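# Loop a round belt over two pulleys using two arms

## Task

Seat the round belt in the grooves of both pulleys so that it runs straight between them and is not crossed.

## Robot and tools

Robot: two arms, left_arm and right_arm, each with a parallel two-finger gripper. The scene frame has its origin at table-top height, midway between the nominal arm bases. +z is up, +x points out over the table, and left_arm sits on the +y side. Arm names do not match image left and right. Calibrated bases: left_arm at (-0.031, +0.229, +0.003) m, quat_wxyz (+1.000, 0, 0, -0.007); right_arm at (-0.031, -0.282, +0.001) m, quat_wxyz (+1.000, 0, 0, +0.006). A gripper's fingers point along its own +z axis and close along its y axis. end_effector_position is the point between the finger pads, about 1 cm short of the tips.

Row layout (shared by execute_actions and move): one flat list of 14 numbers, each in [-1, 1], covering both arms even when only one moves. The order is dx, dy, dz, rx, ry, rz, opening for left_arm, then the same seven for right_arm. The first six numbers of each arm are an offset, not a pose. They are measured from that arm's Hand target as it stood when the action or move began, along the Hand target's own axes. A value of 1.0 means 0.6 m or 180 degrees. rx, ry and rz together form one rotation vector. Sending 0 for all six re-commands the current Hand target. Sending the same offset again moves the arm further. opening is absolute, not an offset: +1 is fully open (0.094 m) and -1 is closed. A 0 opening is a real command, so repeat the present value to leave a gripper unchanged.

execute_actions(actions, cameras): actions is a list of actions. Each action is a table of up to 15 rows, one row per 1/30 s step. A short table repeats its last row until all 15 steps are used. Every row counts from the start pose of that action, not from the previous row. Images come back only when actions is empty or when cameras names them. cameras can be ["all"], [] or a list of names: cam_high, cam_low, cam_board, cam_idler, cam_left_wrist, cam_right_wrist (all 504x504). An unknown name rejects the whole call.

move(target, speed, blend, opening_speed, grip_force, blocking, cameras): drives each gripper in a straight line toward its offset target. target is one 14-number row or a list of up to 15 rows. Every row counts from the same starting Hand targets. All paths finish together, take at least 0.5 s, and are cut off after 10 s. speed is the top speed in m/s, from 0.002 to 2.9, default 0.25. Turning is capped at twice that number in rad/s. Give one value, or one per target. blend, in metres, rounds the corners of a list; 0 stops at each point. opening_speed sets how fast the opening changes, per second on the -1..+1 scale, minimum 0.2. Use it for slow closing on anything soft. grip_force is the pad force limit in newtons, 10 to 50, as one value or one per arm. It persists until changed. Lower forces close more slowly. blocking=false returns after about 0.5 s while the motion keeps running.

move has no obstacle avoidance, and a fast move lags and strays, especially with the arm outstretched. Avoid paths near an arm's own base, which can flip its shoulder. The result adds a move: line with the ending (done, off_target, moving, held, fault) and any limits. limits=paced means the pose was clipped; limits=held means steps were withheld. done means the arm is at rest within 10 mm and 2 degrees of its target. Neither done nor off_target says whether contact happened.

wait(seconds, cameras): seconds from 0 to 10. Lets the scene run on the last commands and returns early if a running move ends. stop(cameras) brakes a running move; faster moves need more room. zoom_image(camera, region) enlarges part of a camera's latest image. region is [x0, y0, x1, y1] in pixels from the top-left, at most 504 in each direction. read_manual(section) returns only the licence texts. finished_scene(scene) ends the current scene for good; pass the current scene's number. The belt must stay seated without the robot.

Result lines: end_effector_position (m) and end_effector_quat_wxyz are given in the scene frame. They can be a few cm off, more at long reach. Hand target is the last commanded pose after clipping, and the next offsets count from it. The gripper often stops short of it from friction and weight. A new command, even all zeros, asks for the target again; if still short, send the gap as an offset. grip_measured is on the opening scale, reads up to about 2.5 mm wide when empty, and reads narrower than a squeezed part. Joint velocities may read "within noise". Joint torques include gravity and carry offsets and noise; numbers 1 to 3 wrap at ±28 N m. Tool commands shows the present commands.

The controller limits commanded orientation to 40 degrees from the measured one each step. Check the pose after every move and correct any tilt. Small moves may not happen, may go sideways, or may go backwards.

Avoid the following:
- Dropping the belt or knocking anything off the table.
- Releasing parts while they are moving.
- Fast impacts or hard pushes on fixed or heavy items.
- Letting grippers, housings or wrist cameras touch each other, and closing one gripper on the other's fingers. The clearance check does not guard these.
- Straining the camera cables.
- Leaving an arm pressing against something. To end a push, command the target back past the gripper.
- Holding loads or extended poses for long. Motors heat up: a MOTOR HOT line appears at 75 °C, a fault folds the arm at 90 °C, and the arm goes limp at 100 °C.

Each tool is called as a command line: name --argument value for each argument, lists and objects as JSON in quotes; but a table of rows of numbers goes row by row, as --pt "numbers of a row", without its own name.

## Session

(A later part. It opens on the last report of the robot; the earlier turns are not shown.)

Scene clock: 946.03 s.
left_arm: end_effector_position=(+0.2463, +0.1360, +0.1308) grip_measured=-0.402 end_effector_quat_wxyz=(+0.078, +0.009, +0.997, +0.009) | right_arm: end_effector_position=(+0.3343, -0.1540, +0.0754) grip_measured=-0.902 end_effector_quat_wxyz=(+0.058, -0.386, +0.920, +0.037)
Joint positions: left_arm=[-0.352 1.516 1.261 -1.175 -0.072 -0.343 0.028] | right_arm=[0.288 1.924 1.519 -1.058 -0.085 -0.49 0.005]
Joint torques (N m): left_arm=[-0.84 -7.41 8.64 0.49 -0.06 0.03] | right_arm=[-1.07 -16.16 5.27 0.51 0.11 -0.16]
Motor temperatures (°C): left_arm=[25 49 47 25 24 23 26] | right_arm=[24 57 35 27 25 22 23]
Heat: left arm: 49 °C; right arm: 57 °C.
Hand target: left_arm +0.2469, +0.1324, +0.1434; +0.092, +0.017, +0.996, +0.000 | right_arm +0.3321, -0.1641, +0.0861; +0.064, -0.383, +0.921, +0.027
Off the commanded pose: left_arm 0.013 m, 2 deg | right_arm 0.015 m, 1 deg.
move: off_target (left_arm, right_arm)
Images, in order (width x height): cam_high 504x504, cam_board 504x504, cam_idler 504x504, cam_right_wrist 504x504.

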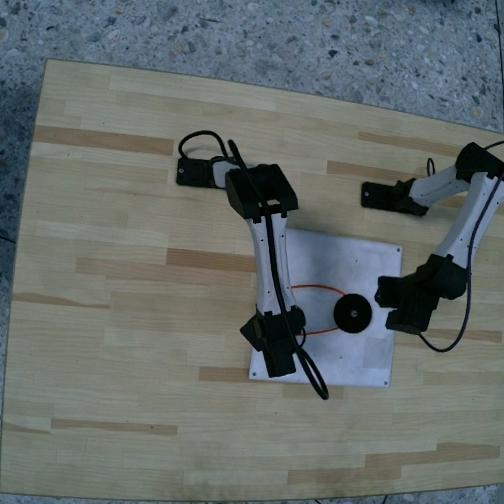

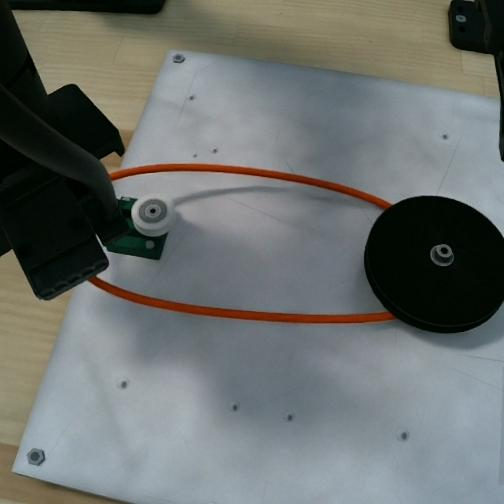

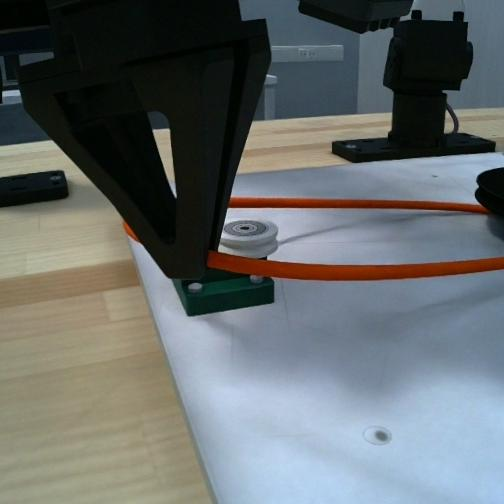

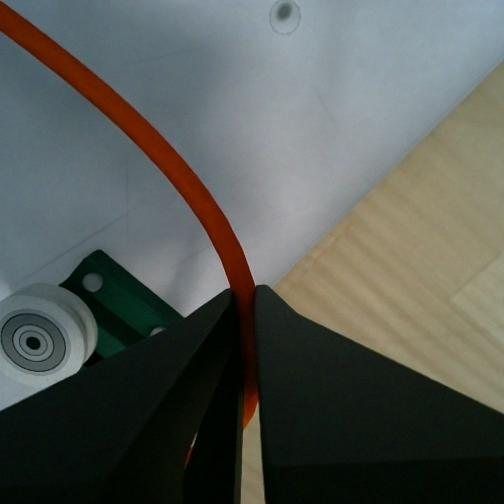

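move --pt "0 0 0 0 0 0 -0.4 -0.1775 0.128 0.0048 0 0 0 -0.95" --pt "0 0 0 0 0 0 -0.4 -0.172 0.128 0.0445 0 0 0 -0.95" --speed 0.12 --blend 0.01 --cameras '["cam_low","cam_board","cam_idler","cam_high","cam_left_wrist"]'

Scene clock: 968.47 s.
left_arm: end_effector_position=(+0.2463, +0.1360, +0.1308) grip_measured=-0.402 end_effector_quat_wxyz=(+0.078, +0.009, +0.997, +0.009) | right_arm: end_effector_position=(+0.3501, -0.0355, +0.0782) grip_measured=-0.902 end_effector_quat_wxyz=(+0.061, -0.386, +0.920, +0.030)
Joint positions: left_arm=[-0.352 1.516 1.261 -1.175 -0.072 -0.343 0.028] | right_arm=[0.549 2.173 1.899 -1.167 -0.039 -0.232 0.005]
Joint torques (N m): left_arm=[-0.8 -7.35 8.54 0.48 -0.07 -0.01] | right_arm=[0.24 -14.17 5.56 0.77 0.01 0.07]
Motor temperatures (°C): left_arm=[25 49 48 25 24 23 26] | right_arm=[24 64 35 27 25 22 25]
Heat: left arm: 49 °C; right arm: 64 °C.
Hand target: left_arm +0.2469, +0.1324, +0.1434; +0.092, +0.017, +0.996, +0.000 | right_arm +0.3524, -0.0348, +0.0740; +0.064, -0.383, +0.921, +0.027
Off the commanded pose: left_arm 0.013 m, 2 deg | right_arm 0.005 m, 1 deg.
move: off_target (left_arm)
Images, in order (width x height): cam_high 504x504, cam_low 504x504, cam_board 504x504, cam_idler 504x504, cam_left_wrist 504x504.

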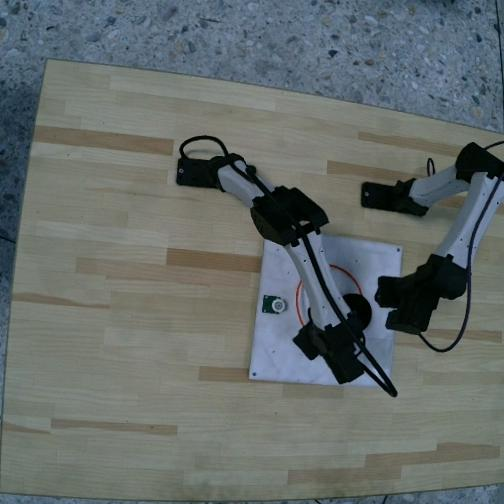

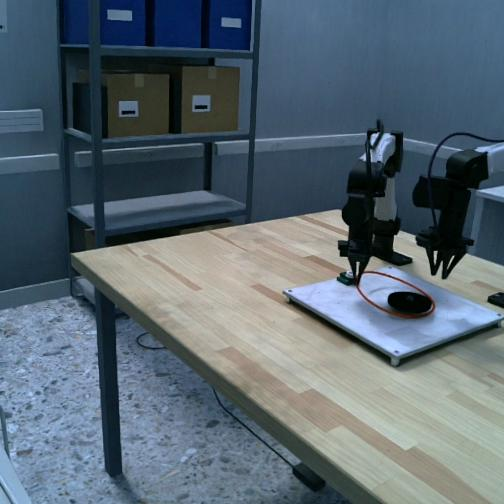

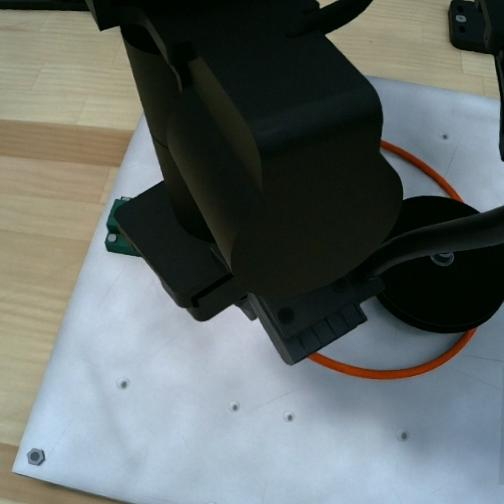

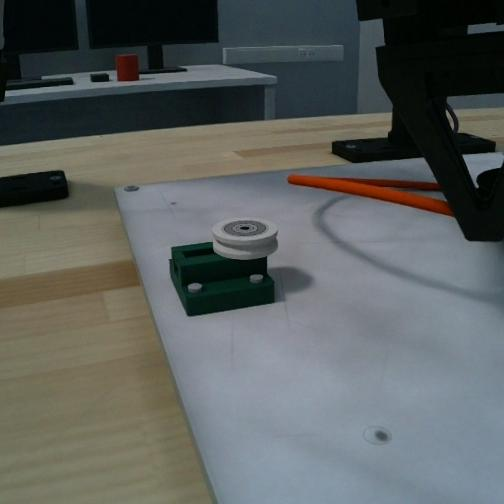

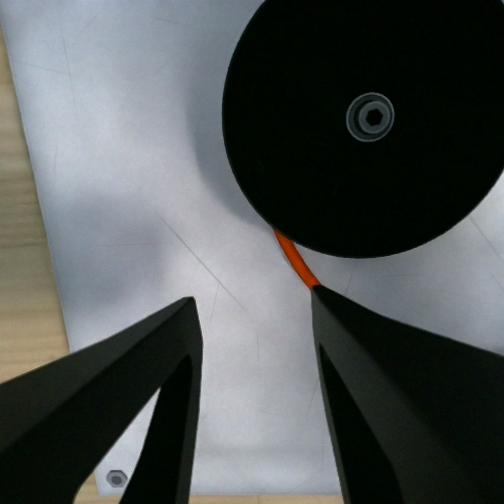

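move --target '[0,0,0,0,0,0,-0.4,-0.0304,0.0294,0.0085,0,0,0,-0.95]' --speed 0.1 --cameras '["cam_low","cam_board","cam_left_wrist"]'

zoom_image --camera "cam_low" --region '[330, 230, 460, 360]'

Scene clock: 978.17 s.
left_arm: end_effector_position=(+0.2463, +0.1360, +0.1308) grip_measured=-0.402 end_effector_quat_wxyz=(+0.078, +0.009, +0.997, +0.009) | right_arm: end_effector_position=(+0.3489, -0.0119, +0.0677) grip_measured=-0.902 end_effector_quat_wxyz=(+0.058, -0.385, +0.920, +0.029)
Joint positions: left_arm=[-0.352 1.516 1.261 -1.175 -0.072 -0.343 0.028] | right_arm=[0.595 2.236 1.96 -1.169 -0.033 -0.185 0.005]
Joint torques (N m): left_arm=[-0.79 -7.45 8.55 0.48 -0.07 0.02] | right_arm=[0.28 -14.39 9.31 0.56 0.06 0]
Motor temperatures (°C): left_arm=[25 49 48 25 24 23 26] | right_arm=[24 62 35 27 25 22 25]
Heat: left arm: 49 °C; right arm: 62 °C.
Hand target: left_arm +0.2469, +0.1324, +0.1434; +0.092, +0.017, +0.996, +0.000 | right_arm +0.3533, -0.0092, +0.0716; +0.064, -0.383, +0.921, +0.027
Off the commanded pose: left_arm 0.013 m, 2 deg | right_arm 0.006 m, 1 deg.
move: off_target (left_arm)
Images, in order (width x height): cam_low 504x504, cam_board 504x504, cam_left_wrist 504x504.

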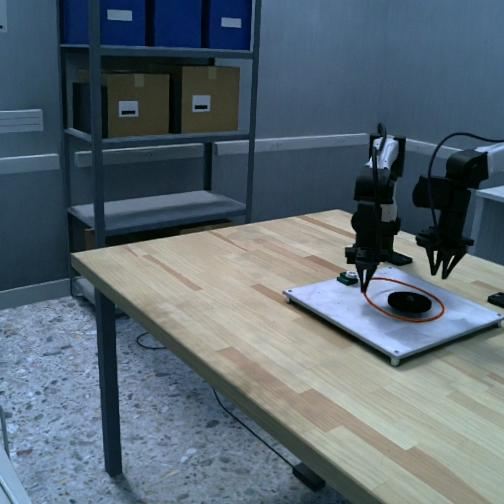

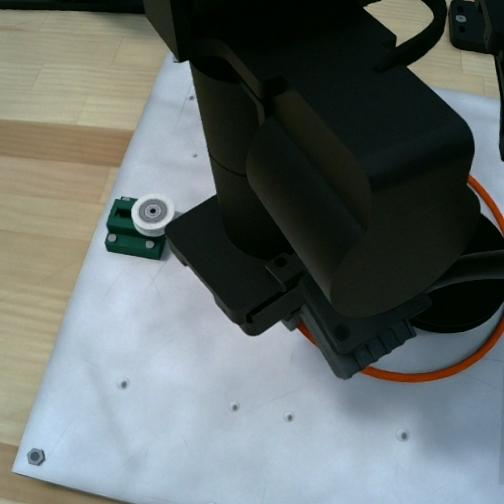

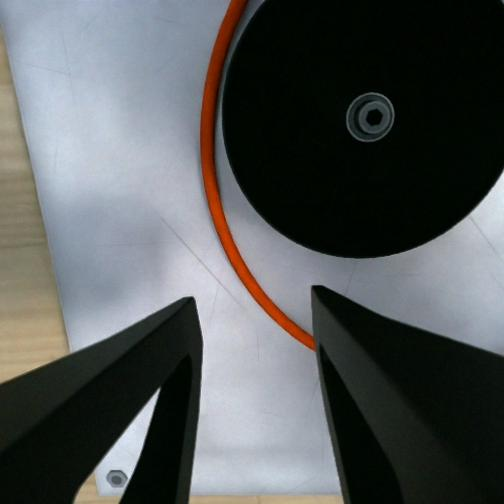

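Scaled by 3.877 from the camera's 504x504 image, which has a finer 720x720 frame.

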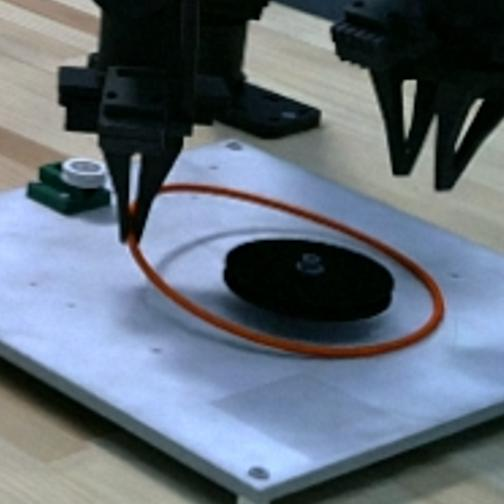

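move --target '[-0.046,0.066,0.05,0,0,0,-0.4,-0.0176,0.0176,0.0026,0,0,0,-0.95]' --speed 0.1 --cameras '["cam_low","cam_left_wrist"]'

Scene clock: 989.77 s.
left_arm: end_effector_position=(+0.2737, +0.1727, +0.1194) grip_measured=-0.402 end_effector_quat_wxyz=(+0.083, +0.013, +0.996, +0.005) | right_arm: end_effector_position=(+0.3498, +0.0018, +0.0677) grip_measured=-0.902 end_effector_quat_wxyz=(+0.058, -0.384, +0.921, +0.029)
Joint positions: left_arm=[-0.192 1.565 1.261 -1.105 -0.043 -0.177 0.028] | right_arm=[0.619 2.279 2.032 -1.198 -0.029 -0.158 0.005]
Joint torques (N m): left_arm=[0.16 -5.12 7.02 0.87 -0.03 0.03] | right_arm=[0.43 -14.82 9.5 0.56 0.01 0.03]
Motor temperatures (°C): left_arm=[25 48 48 25 24 23 26] | right_arm=[24 60 35 27 25 22 25]
Heat: left arm: 48 °C; right arm: 60 °C.
Hand target: left_arm +0.2808, +0.1709, +0.1190; +0.092, +0.017, +0.996, +0.000 | right_arm +0.3532, +0.0059, +0.0715; +0.064, -0.383, +0.921, +0.027
Off the commanded pose: left_arm 0.007 m, 1 deg | right_arm 0.007 m, 1 deg.
move: done
Images, in order (width x height): cam_low 504x504, cam_left_wrist 504x504.

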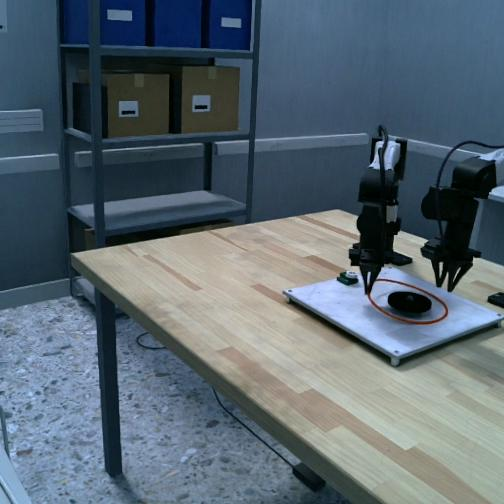

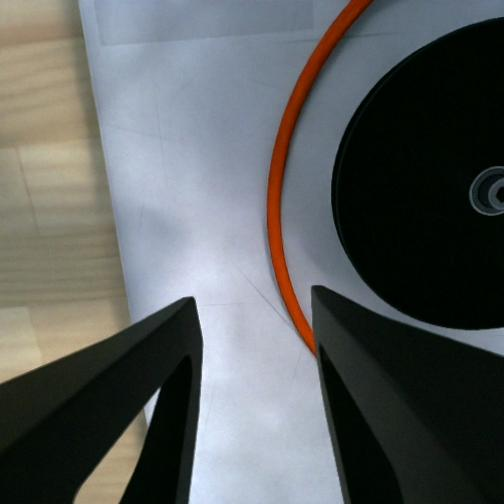

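zoom_image --camera "cam_low" --region '[350, 240, 480, 340]'

Scaled by 3.877 from the camera's 504x504 image, which has a finer 720x720 frame.

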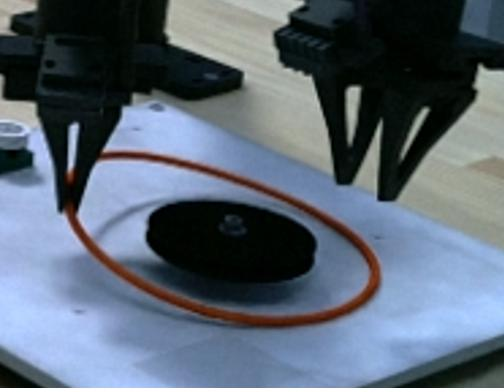

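move --pt "0 0.0065 0 0 0 0 -0.6 0 0 0 0 0 0 -0.95" --pt "0.0114 0.0065 0.1316 0 0 0 -0.6 0 0 0 0 0 0 -0.95" --speed 0.1 --cameras '["cam_low","cam_left_wrist"]'

zoom_image --camera "cam_low" --region '[350, 240, 480, 340]'

Scene clock: 1014.97 s.
left_arm: end_effector_position=(+0.2842, +0.1747, +0.0436) grip_measured=-0.598 end_effector_quat_wxyz=(+0.087, +0.015, +0.996, +0.004) | right_arm: end_effector_position=(+0.3498, +0.0018, +0.0677) grip_measured=-0.902 end_effector_quat_wxyz=(+0.058, -0.384, +0.921, +0.029)
Joint positions: left_arm=[-0.176 1.658 1.048 -0.791 -0.037 -0.158 0.019] | right_arm=[0.619 2.279 2.032 -1.198 -0.029 -0.158 0.005]
Joint torques (N m): left_arm=[0.53 -5.44 5.79 0.92 -0.04 0.03] | right_arm=[0.66 -14.72 9.32 0.61 0.02 0.06]
Motor temperatures (°C): left_arm=[25 45 46 26 24 23 26] | right_arm=[24 66 38 26 25 22 25]
Heat: left arm: 46 °C; right arm: 66 °C.
Hand target: left_arm +0.2886, +0.1749, +0.0402; +0.092, +0.017, +0.996, +0.000 | right_arm +0.3533, +0.0059, +0.0715; +0.064, -0.383, +0.921, +0.027
Off the commanded pose: left_arm 0.006 m, 1 deg | right_arm 0.007 m, 1 deg.
move: done
Images, in order (width x height): cam_low 504x504, cam_left_wrist 504x504.

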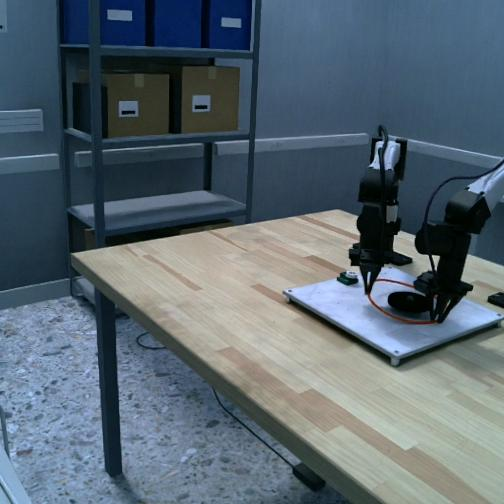

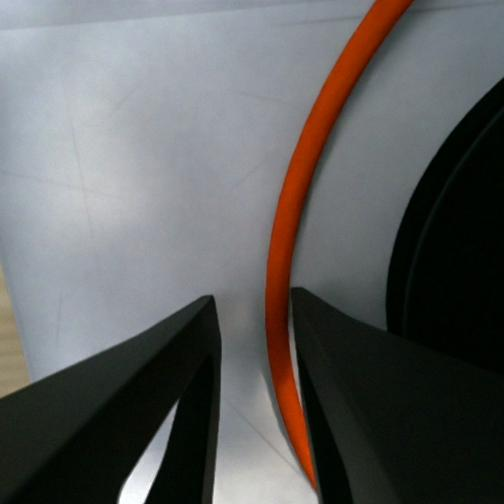

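Scaled by 3.877 from the camera's 504x504 image, which has a finer 720x720 frame.

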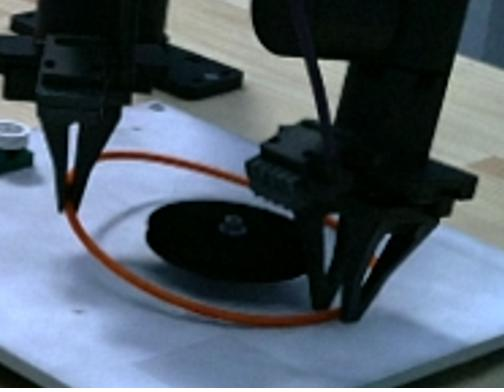

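move --pt "0 0 0.008 0 0 0 -0.6 -0.0059 0 0.045 0 0 0 -0.95" --pt "0 0 0.008 0 0 0 -0.95 -0.0059 0 0.045 0 0 0 -0.95" --pt "0 0 0.008 0 0 0 -0.95 -0.0059 0 0.045 0 0 0 -0.5" --pt "0 0 0.008 0 0 0 -0.95 0.006 0 -0.08 0 0 0 -0.5" --speed 0.1 --cameras '["cam_low","cam_left_wrist","cam_right_wrist","cam_board"]'

Scene clock: 1032.10 s.
left_arm: end_effector_position=(+0.2860, +0.1743, +0.0403) grip_measured=-0.914 end_effector_quat_wxyz=(+0.089, +0.015, +0.996, +0.003) | right_arm: end_effector_position=(+0.3427, -0.0035, +0.0949) grip_measured=-0.502 end_effector_quat_wxyz=(+0.038, -0.383, +0.923, +0.024)
Joint positions: left_arm=[-0.176 1.665 1.041 -0.772 -0.037 -0.157 0.004] | right_arm=[0.619 2.293 2.169 -1.362 -0.028 -0.154 0.023]
Joint torques (N m): left_arm=[0.5 -5.2 5.56 0.93 -0.06 -0.01] | right_arm=[0.25 -19.4 8.61 0.46 0.06 -0.08]
Motor temperatures (°C): left_arm=[25 45 45 26 24 23 26] | right_arm=[24 68 38 26 25 22 25]
Heat: left arm: 45 °C; right arm: 68 °C.
Hand target: left_arm +0.2895, +0.1749, +0.0354; +0.092, +0.017, +0.996, +0.000 | right_arm +0.3460, -0.0014, +0.1185; +0.064, -0.383, +0.921, +0.027
Off the commanded pose: left_arm 0.006 m, 0 deg | right_arm 0.024 m, 3 deg.
move: off_target (right_arm)
Images, in order (width x height): cam_low 504x504, cam_board 504x504, cam_left_wrist 504x504, cam_right_wrist 504x504.

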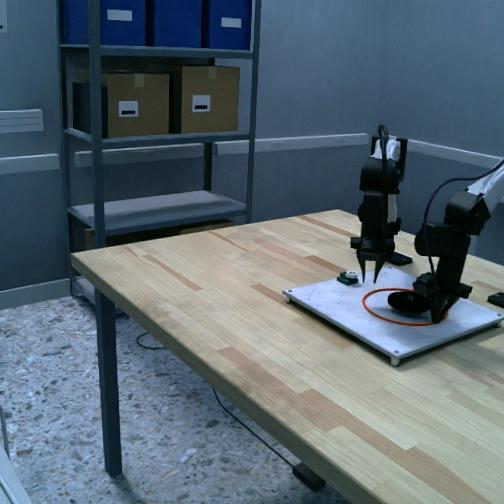

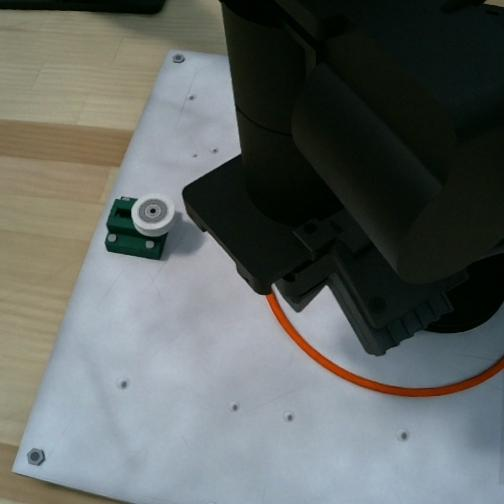

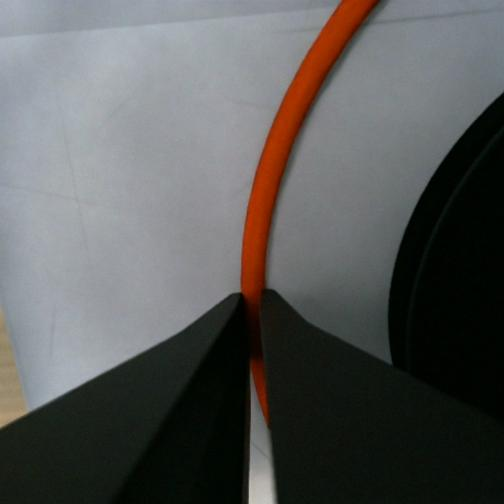

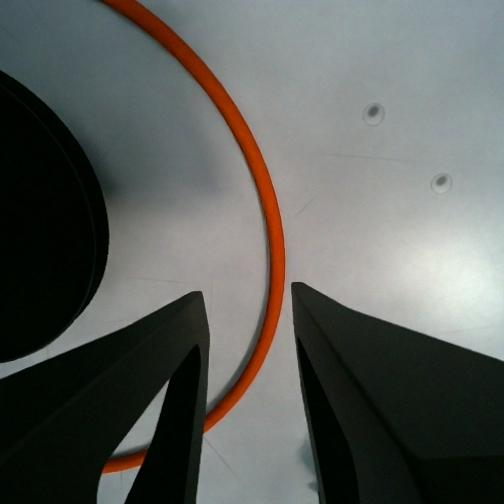

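move --target '[0,0,0,0,0,0,-0.95,0.1267,0.023,0.0132,0.0345,0,0.2475,-0.5]' --speed 0.15 --cameras '["cam_left_wrist","cam_right_wrist","cam_board"]'

Scene clock: 1045.43 s.
left_arm: end_effector_position=(+0.2860, +0.1743, +0.0403) grip_measured=-0.914 end_effector_quat_wxyz=(+0.089, +0.015, +0.996, +0.003) | right_arm: end_effector_position=(+0.2822, -0.0465, +0.0875) grip_measured=-0.502 end_effector_quat_wxyz=(+0.047, -0.003, +0.999, -0.010)
Joint positions: left_arm=[-0.176 1.665 1.041 -0.772 -0.037 -0.157 0.004] | right_arm=[0.667 1.982 1.653 -1.181 0.075 0.67 0.023]
Joint torques (N m): left_arm=[0.54 -5.31 5.52 0.95 -0.05 0.02] | right_arm=[0.77 -16.73 5.16 0.65 0.13 0.02]
Motor temperatures (°C): left_arm=[25 44 44 26 24 23 27] | right_arm=[24 73 38 26 25 22 25]
Heat: left arm: 44 °C; right arm: 73 °C.
Hand target: left_arm +0.2895, +0.1749, +0.0354; +0.092, +0.017, +0.996, +0.000 | right_arm +0.2840, -0.0442, +0.1001; +0.070, -0.001, +0.998, +0.000
Off the commanded pose: left_arm 0.006 m, 0 deg | right_arm 0.013 m, 3 deg.
move: off_target (right_arm)
Images, in order (width x height): cam_board 504x504, cam_left_wrist 504x504, cam_right_wrist 504x504.

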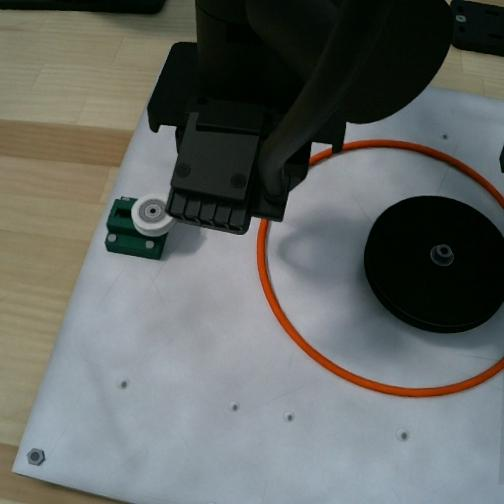

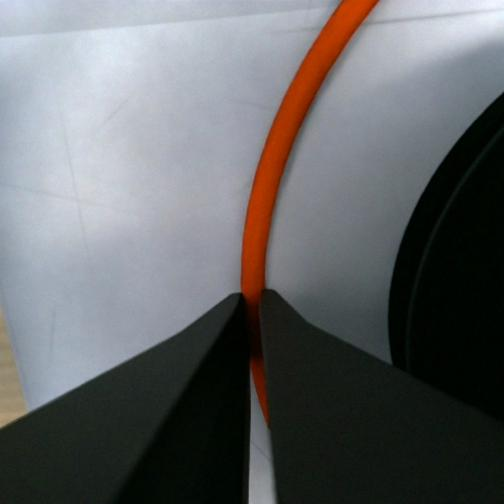

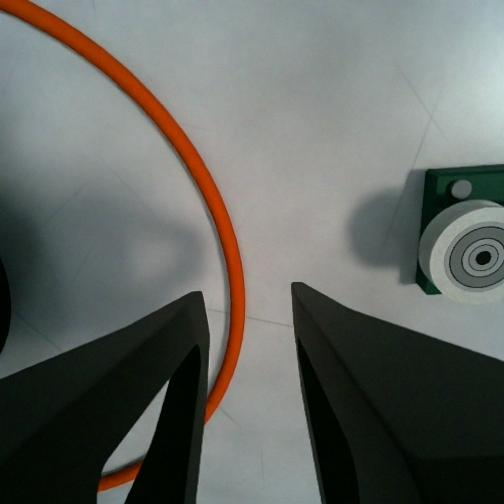

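move --target '[0,0,0,0,0,0,-0.95,0.0498,0.01,0.1025,0,0,0,-0.5]' --speed 0.12 --cameras '["cam_right_wrist","cam_idler"]'

Scene clock: 1059.97 s.
left_arm: end_effector_position=(+0.2860, +0.1743, +0.0403) grip_measured=-0.914 end_effector_quat_wxyz=(+0.089, +0.015, +0.996, +0.003) | right_arm: end_effector_position=(+0.2610, -0.0422, +0.0399) grip_measured=-0.501 end_effector_quat_wxyz=(+0.060, -0.003, +0.998, -0.007)
Joint positions: left_arm=[-0.176 1.665 1.041 -0.772 -0.037 -0.157 0.004] | right_arm=[0.718 1.946 1.408 -0.953 0.089 0.72 0.023]
Joint torques (N m): left_arm=[0.55 -5.3 5.61 0.94 -0.05 0.02] | right_arm=[0.49 -12.1 3.79 0.95 0.06 0.05]
Motor temperatures (°C): left_arm=[25 43 43 27 24 23 28] | right_arm=[24 73 37 27 25 22 24]
Heat: left arm: 43 °C; right arm: 73 °C.
Hand target: left_arm +0.2895, +0.1749, +0.0354; +0.092, +0.017, +0.996, +0.000 | right_arm +0.2628, -0.0382, +0.0350; +0.069, -0.001, +0.998, +0.000
Off the commanded pose: left_arm 0.006 m, 0 deg | right_arm 0.007 m, 1 deg.
move: done
Images, in order (width x height): cam_idler 504x504, cam_right_wrist 504x504.

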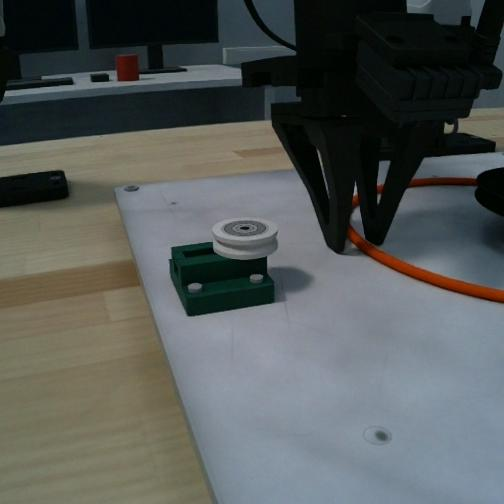

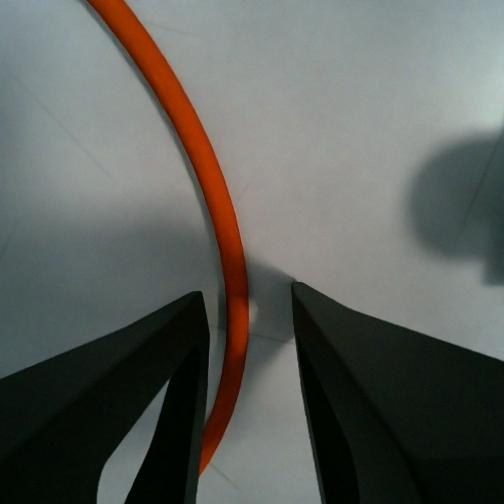

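move --pt "0 0 0 0 0 0 -0.95 0.0 0 0.006 0 0 0 -0.5" --pt "0 0 0 0 0 0 -0.95 0 0 0.006 0 0 0 -0.95" --pt "-0.009 0 -0.0508 0 0 0 -0.95 -0.008 0 -0.0561 0 0 0 -0.95" --speed 0.08 --cameras '["cam_right_wrist","cam_idler","cam_low","cam_left_wrist","cam_board"]'

zoom_image --camera "cam_low" --region '[340, 240, 470, 340]'

Scene clock: 1074.97 s.
left_arm: end_effector_position=(+0.2831, +0.1748, +0.0522) grip_measured=-0.914 end_effector_quat_wxyz=(+0.073, +0.016, +0.997, +0.006) | right_arm: end_effector_position=(+0.2586, -0.0453, +0.0507) grip_measured=-0.910 end_effector_quat_wxyz=(+0.052, -0.003, +0.999, -0.016)
Joint positions: left_arm=[-0.176 1.665 1.097 -0.86 -0.037 -0.157 0.004] | right_arm=[0.718 1.942 1.448 -1.021 0.093 0.72 0.004]
Joint torques (N m): left_arm=[0.54 -8.7 8.27 0.55 -0.07 -0.01] | right_arm=[0.46 -15.38 8.9 0.4 0.07 0.04]
Motor temperatures (°C): left_arm=[25 43 43 27 24 23 28] | right_arm=[24 68 36 27 25 22 24]
Heat: left arm: 43 °C; right arm: 68 °C.
Hand target: left_arm +0.2893, +0.1748, +0.0664; +0.092, +0.017, +0.996, +0.000 | right_arm +0.2629, -0.0381, +0.0691; +0.070, -0.001, +0.998, +0.001
Off the commanded pose: left_arm 0.015 m, 2 deg | right_arm 0.020 m, 3 deg.
move: off_target (left_arm, right_arm)
Images, in order (width x height): cam_low 504x504, cam_board 504x504, cam_idler 504x504, cam_left_wrist 504x504, cam_right_wrist 504x504.

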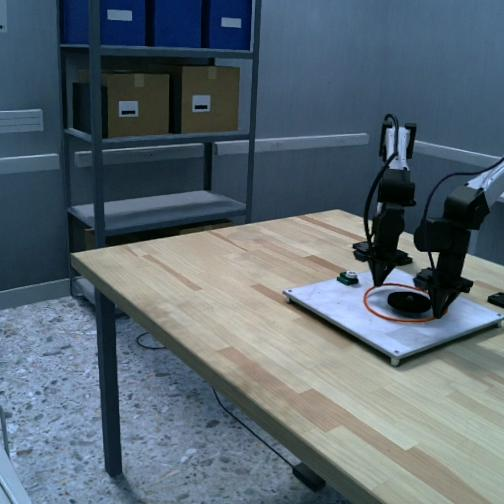

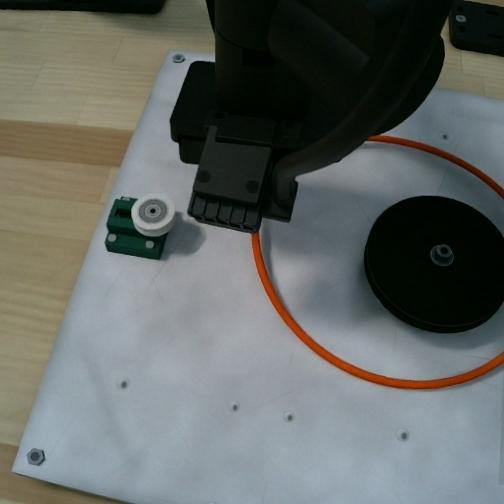

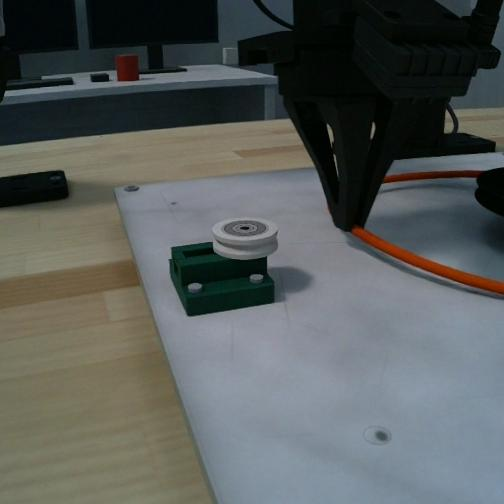

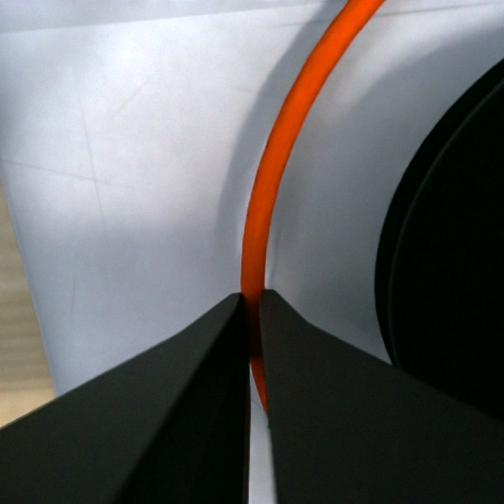

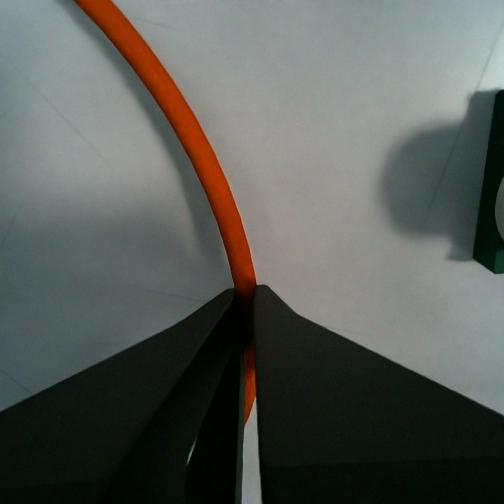

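Scaled by 3.877 from the camera's 504x504 image, which has a finer 720x720 frame.

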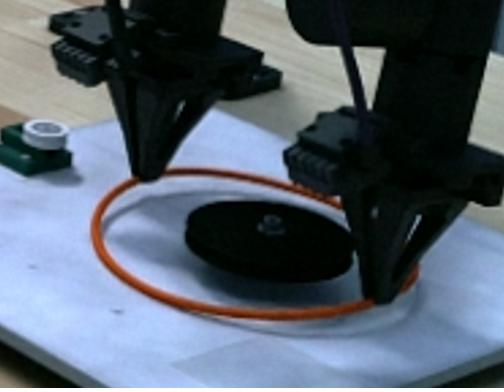

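move --target '[-0.0047,-0.0133,-0.0262,0,0,0,-0.95,-0.0405,-0.0167,-0.0245,0,0,0,-0.95]' --speed 0.08 --cameras '["cam_low","cam_idler"]'

zoom_image --camera "cam_low" --region '[340, 240, 470, 340]'

Scene clock: 1087.40 s.
left_arm: end_effector_position=(+0.2843, +0.1697, +0.0677) grip_measured=-0.914 end_effector_quat_wxyz=(+0.073, +0.020, +0.997, +0.005) | right_arm: end_effector_position=(+0.2804, -0.0516, +0.0785) grip_measured=-0.910 end_effector_quat_wxyz=(+0.063, +0.000, +0.998, -0.009)
Joint positions: left_arm=[-0.191 1.656 1.151 -0.923 -0.037 -0.164 0.004] | right_arm=[0.668 1.942 1.559 -1.099 0.093 0.675 0.004]
Joint torques (N m): left_arm=[-0.69 -8.79 8.34 0.49 -0.1 -0.21] | right_arm=[-0.17 -12.66 8.85 0.49 -0.08 -0.09]
Motor temperatures (°C): left_arm=[25 45 43 26 24 23 28] | right_arm=[24 69 37 26 25 22 25]
Heat: left arm: 45 °C; right arm: 69 °C.
Hand target: left_arm +0.2889, +0.1668, +0.0823; +0.092, +0.017, +0.996, +0.000 | right_arm +0.2850, -0.0481, +0.0871; +0.070, -0.001, +0.998, +0.001
Off the commanded pose: left_arm 0.016 m, 2 deg | right_arm 0.010 m, 1 deg.
move: off_target (left_arm)
Images, in order (width x height): cam_low 504x504, cam_idler 504x504.

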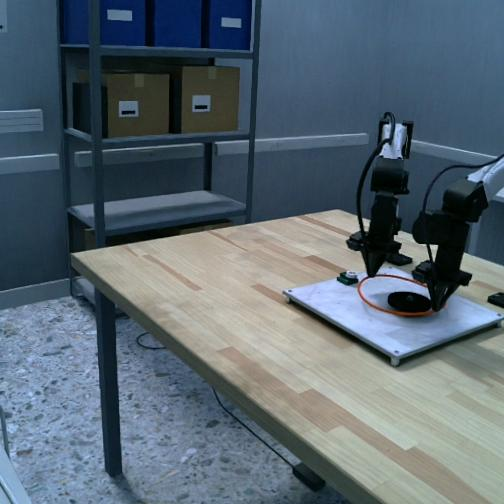

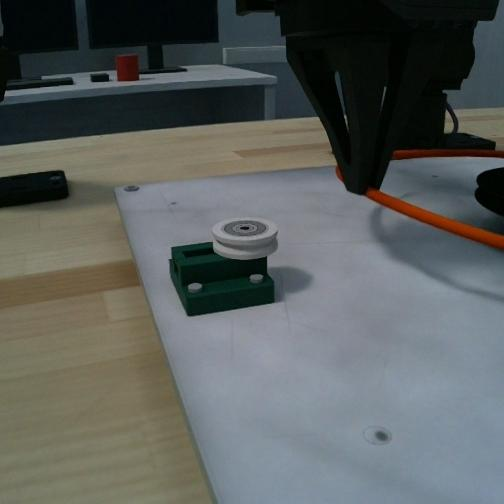

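Scaled by 3.877 from the camera's 504x504 image, which has a finer 720x720 frame.

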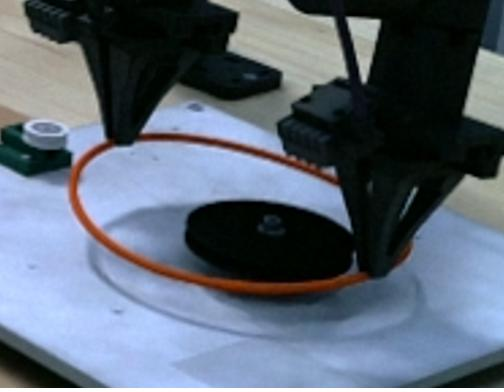

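move --pt "0.0047 -0.0133 0.0262 0 0 0 -0.95 0 -0.03 0 0 0 0 -0.95" --pt "0.0047 -0.0133 0.0262 0 0 0 -0.95 0 -0.12 0 0 0 0 -0.95" --speed 0.08 --cameras '["cam_low","cam_idler","cam_board","cam_left_wrist"]'

zoom_image --camera "cam_low" --region '[340, 240, 470, 340]'

Scene clock: 1101.97 s.
left_arm: end_effector_position=(+0.2854, +0.1579, +0.0649) grip_measured=-0.914 end_effector_quat_wxyz=(+0.081, +0.021, +0.996, -0.004) | right_arm: end_effector_position=(+0.2841, -0.1159, +0.0785) grip_measured=-0.910 end_effector_quat_wxyz=(+0.056, -0.002, +0.998, -0.003)
Joint positions: left_arm=[-0.221 1.656 1.137 -0.892 -0.027 -0.191 0.004] | right_arm=[0.504 1.818 1.395 -1.053 0.059 0.508 0.004]
Joint torques (N m): left_arm=[-0.44 -7.02 5.89 0.81 -0.25 -0.21] | right_arm=[-0.49 -14.3 5.15 0.67 0.12 -0.13]
Motor temperatures (°C): left_arm=[25 47 43 26 24 23 28] | right_arm=[24 67 38 26 25 22 25]
Heat: left arm: 47 °C; right arm: 67 °C.
Hand target: left_arm +0.2887, +0.1588, +0.0664; +0.092, +0.017, +0.996, +0.000 | right_arm +0.2851, -0.1201, +0.0869; +0.070, -0.001, +0.998, +0.001
Off the commanded pose: left_arm 0.004 m, 1 deg | right_arm 0.010 m, 2 deg.
move: done
Images, in order (width x height): cam_low 504x504, cam_board 504x504, cam_idler 504x504, cam_left_wrist 504x504.

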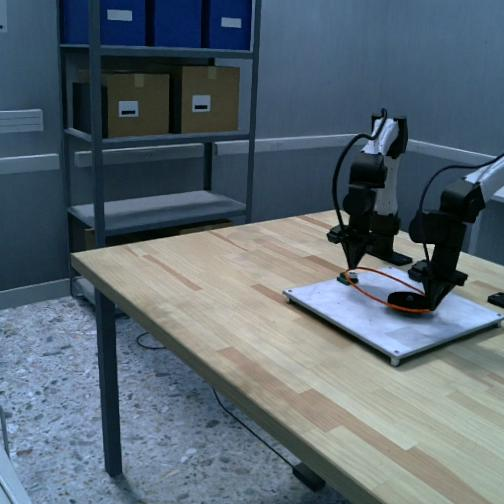

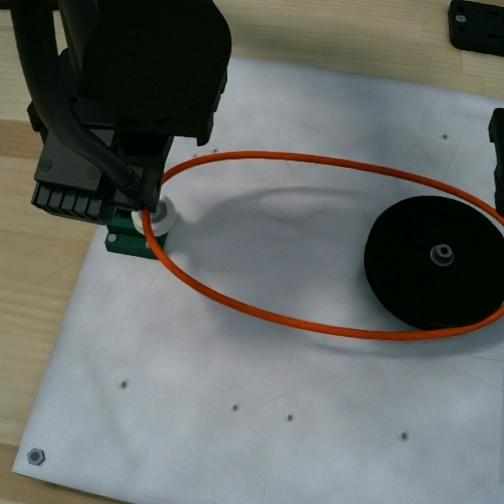

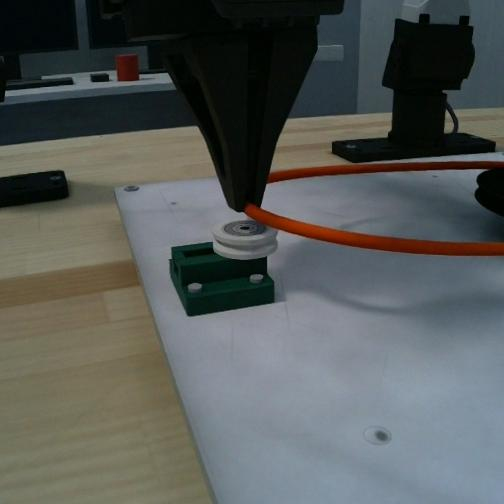

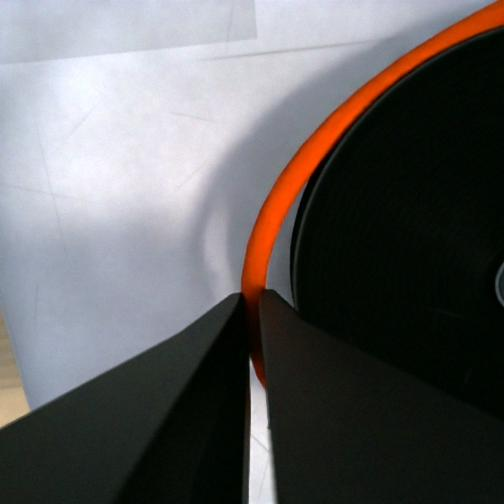

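Scaled by 3.877 from the camera's 504x504 image, which has a finer 720x720 frame.

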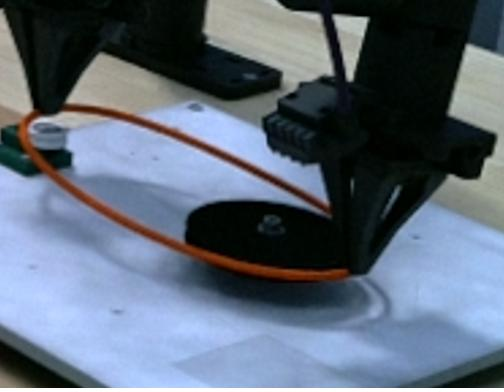

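move --pt "0.0025 0 0.013 0 0 0 -0.95 0 0 0 0 0 0 -0.95" --pt "0.0025 0 0.013 0 0 0 -0.95 0 -0.04 0 0 0 0 -0.95" --speed 0.06 --cameras '["cam_low","cam_idler","cam_board","cam_left_wrist"]'

zoom_image --camera "cam_low" --region '[340, 240, 470, 340]'

Scene clock: 1110.27 s.
left_arm: end_effector_position=(+0.2877, +0.1558, +0.0602) grip_measured=-0.915 end_effector_quat_wxyz=(+0.089, +0.021, +0.996, -0.010) | right_arm: end_effector_position=(+0.2852, -0.1306, +0.0795) grip_measured=-0.910 end_effector_quat_wxyz=(+0.059, -0.007, +0.998, +0.014)
Joint positions: left_arm=[-0.221 1.656 1.115 -0.851 -0.019 -0.192 0.004] | right_arm=[0.449 1.776 1.346 -1.023 0.025 0.445 0.004]
Joint torques (N m): left_arm=[-0.29 -6.28 5.78 0.77 -0.29 -0.2] | right_arm=[-1.33 -13.85 5.15 0.52 0.38 -0.07]
Motor temperatures (°C): left_arm=[25 47 43 26 24 23 29] | right_arm=[24 68 37 26 25 22 26]
Heat: left arm: 47 °C; right arm: 68 °C.
Hand target: left_arm +0.2886, +0.1589, +0.0584; +0.092, +0.017, +0.996, +0.000 | right_arm +0.2851, -0.1442, +0.0868; +0.069, -0.001, +0.998, +0.000
Off the commanded pose: left_arm 0.004 m, 1 deg | right_arm 0.015 m, 2 deg.
move: off_target (right_arm)
Images, in order (width x height): cam_low 504x504, cam_board 504x504, cam_idler 504x504, cam_left_wrist 504x504.

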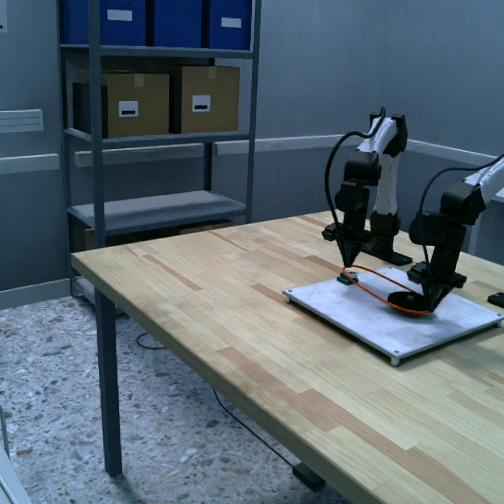

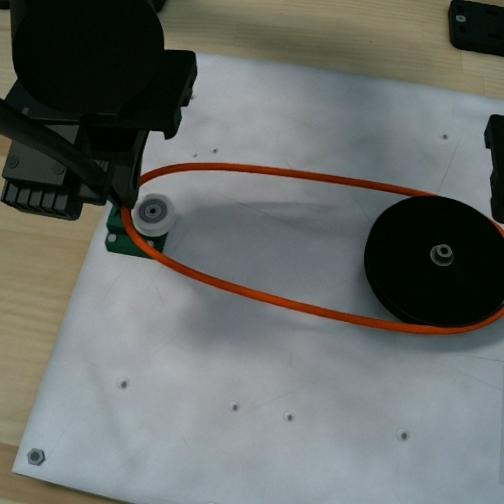

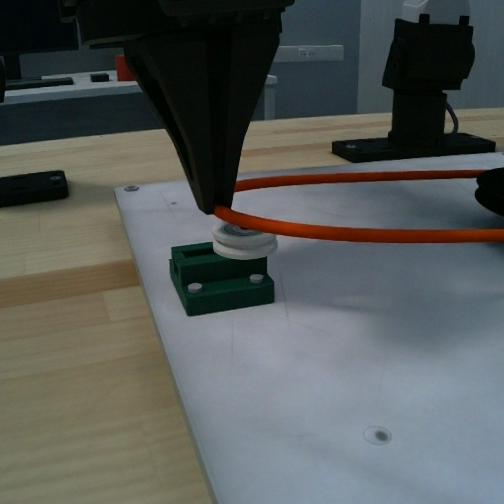

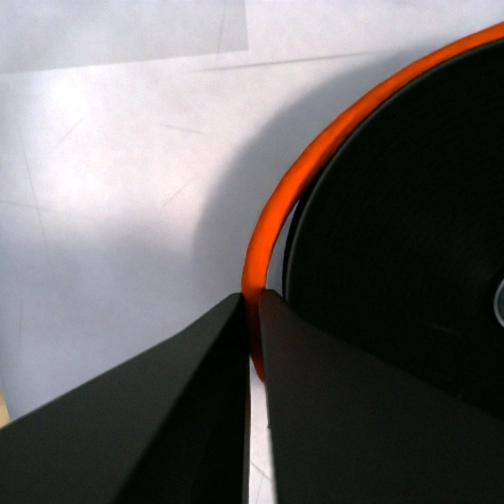

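Scaled by 3.877 from the camera's 504x504 image, which has a finer 720x720 frame.

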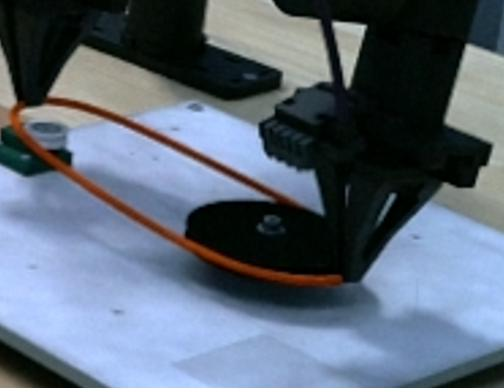

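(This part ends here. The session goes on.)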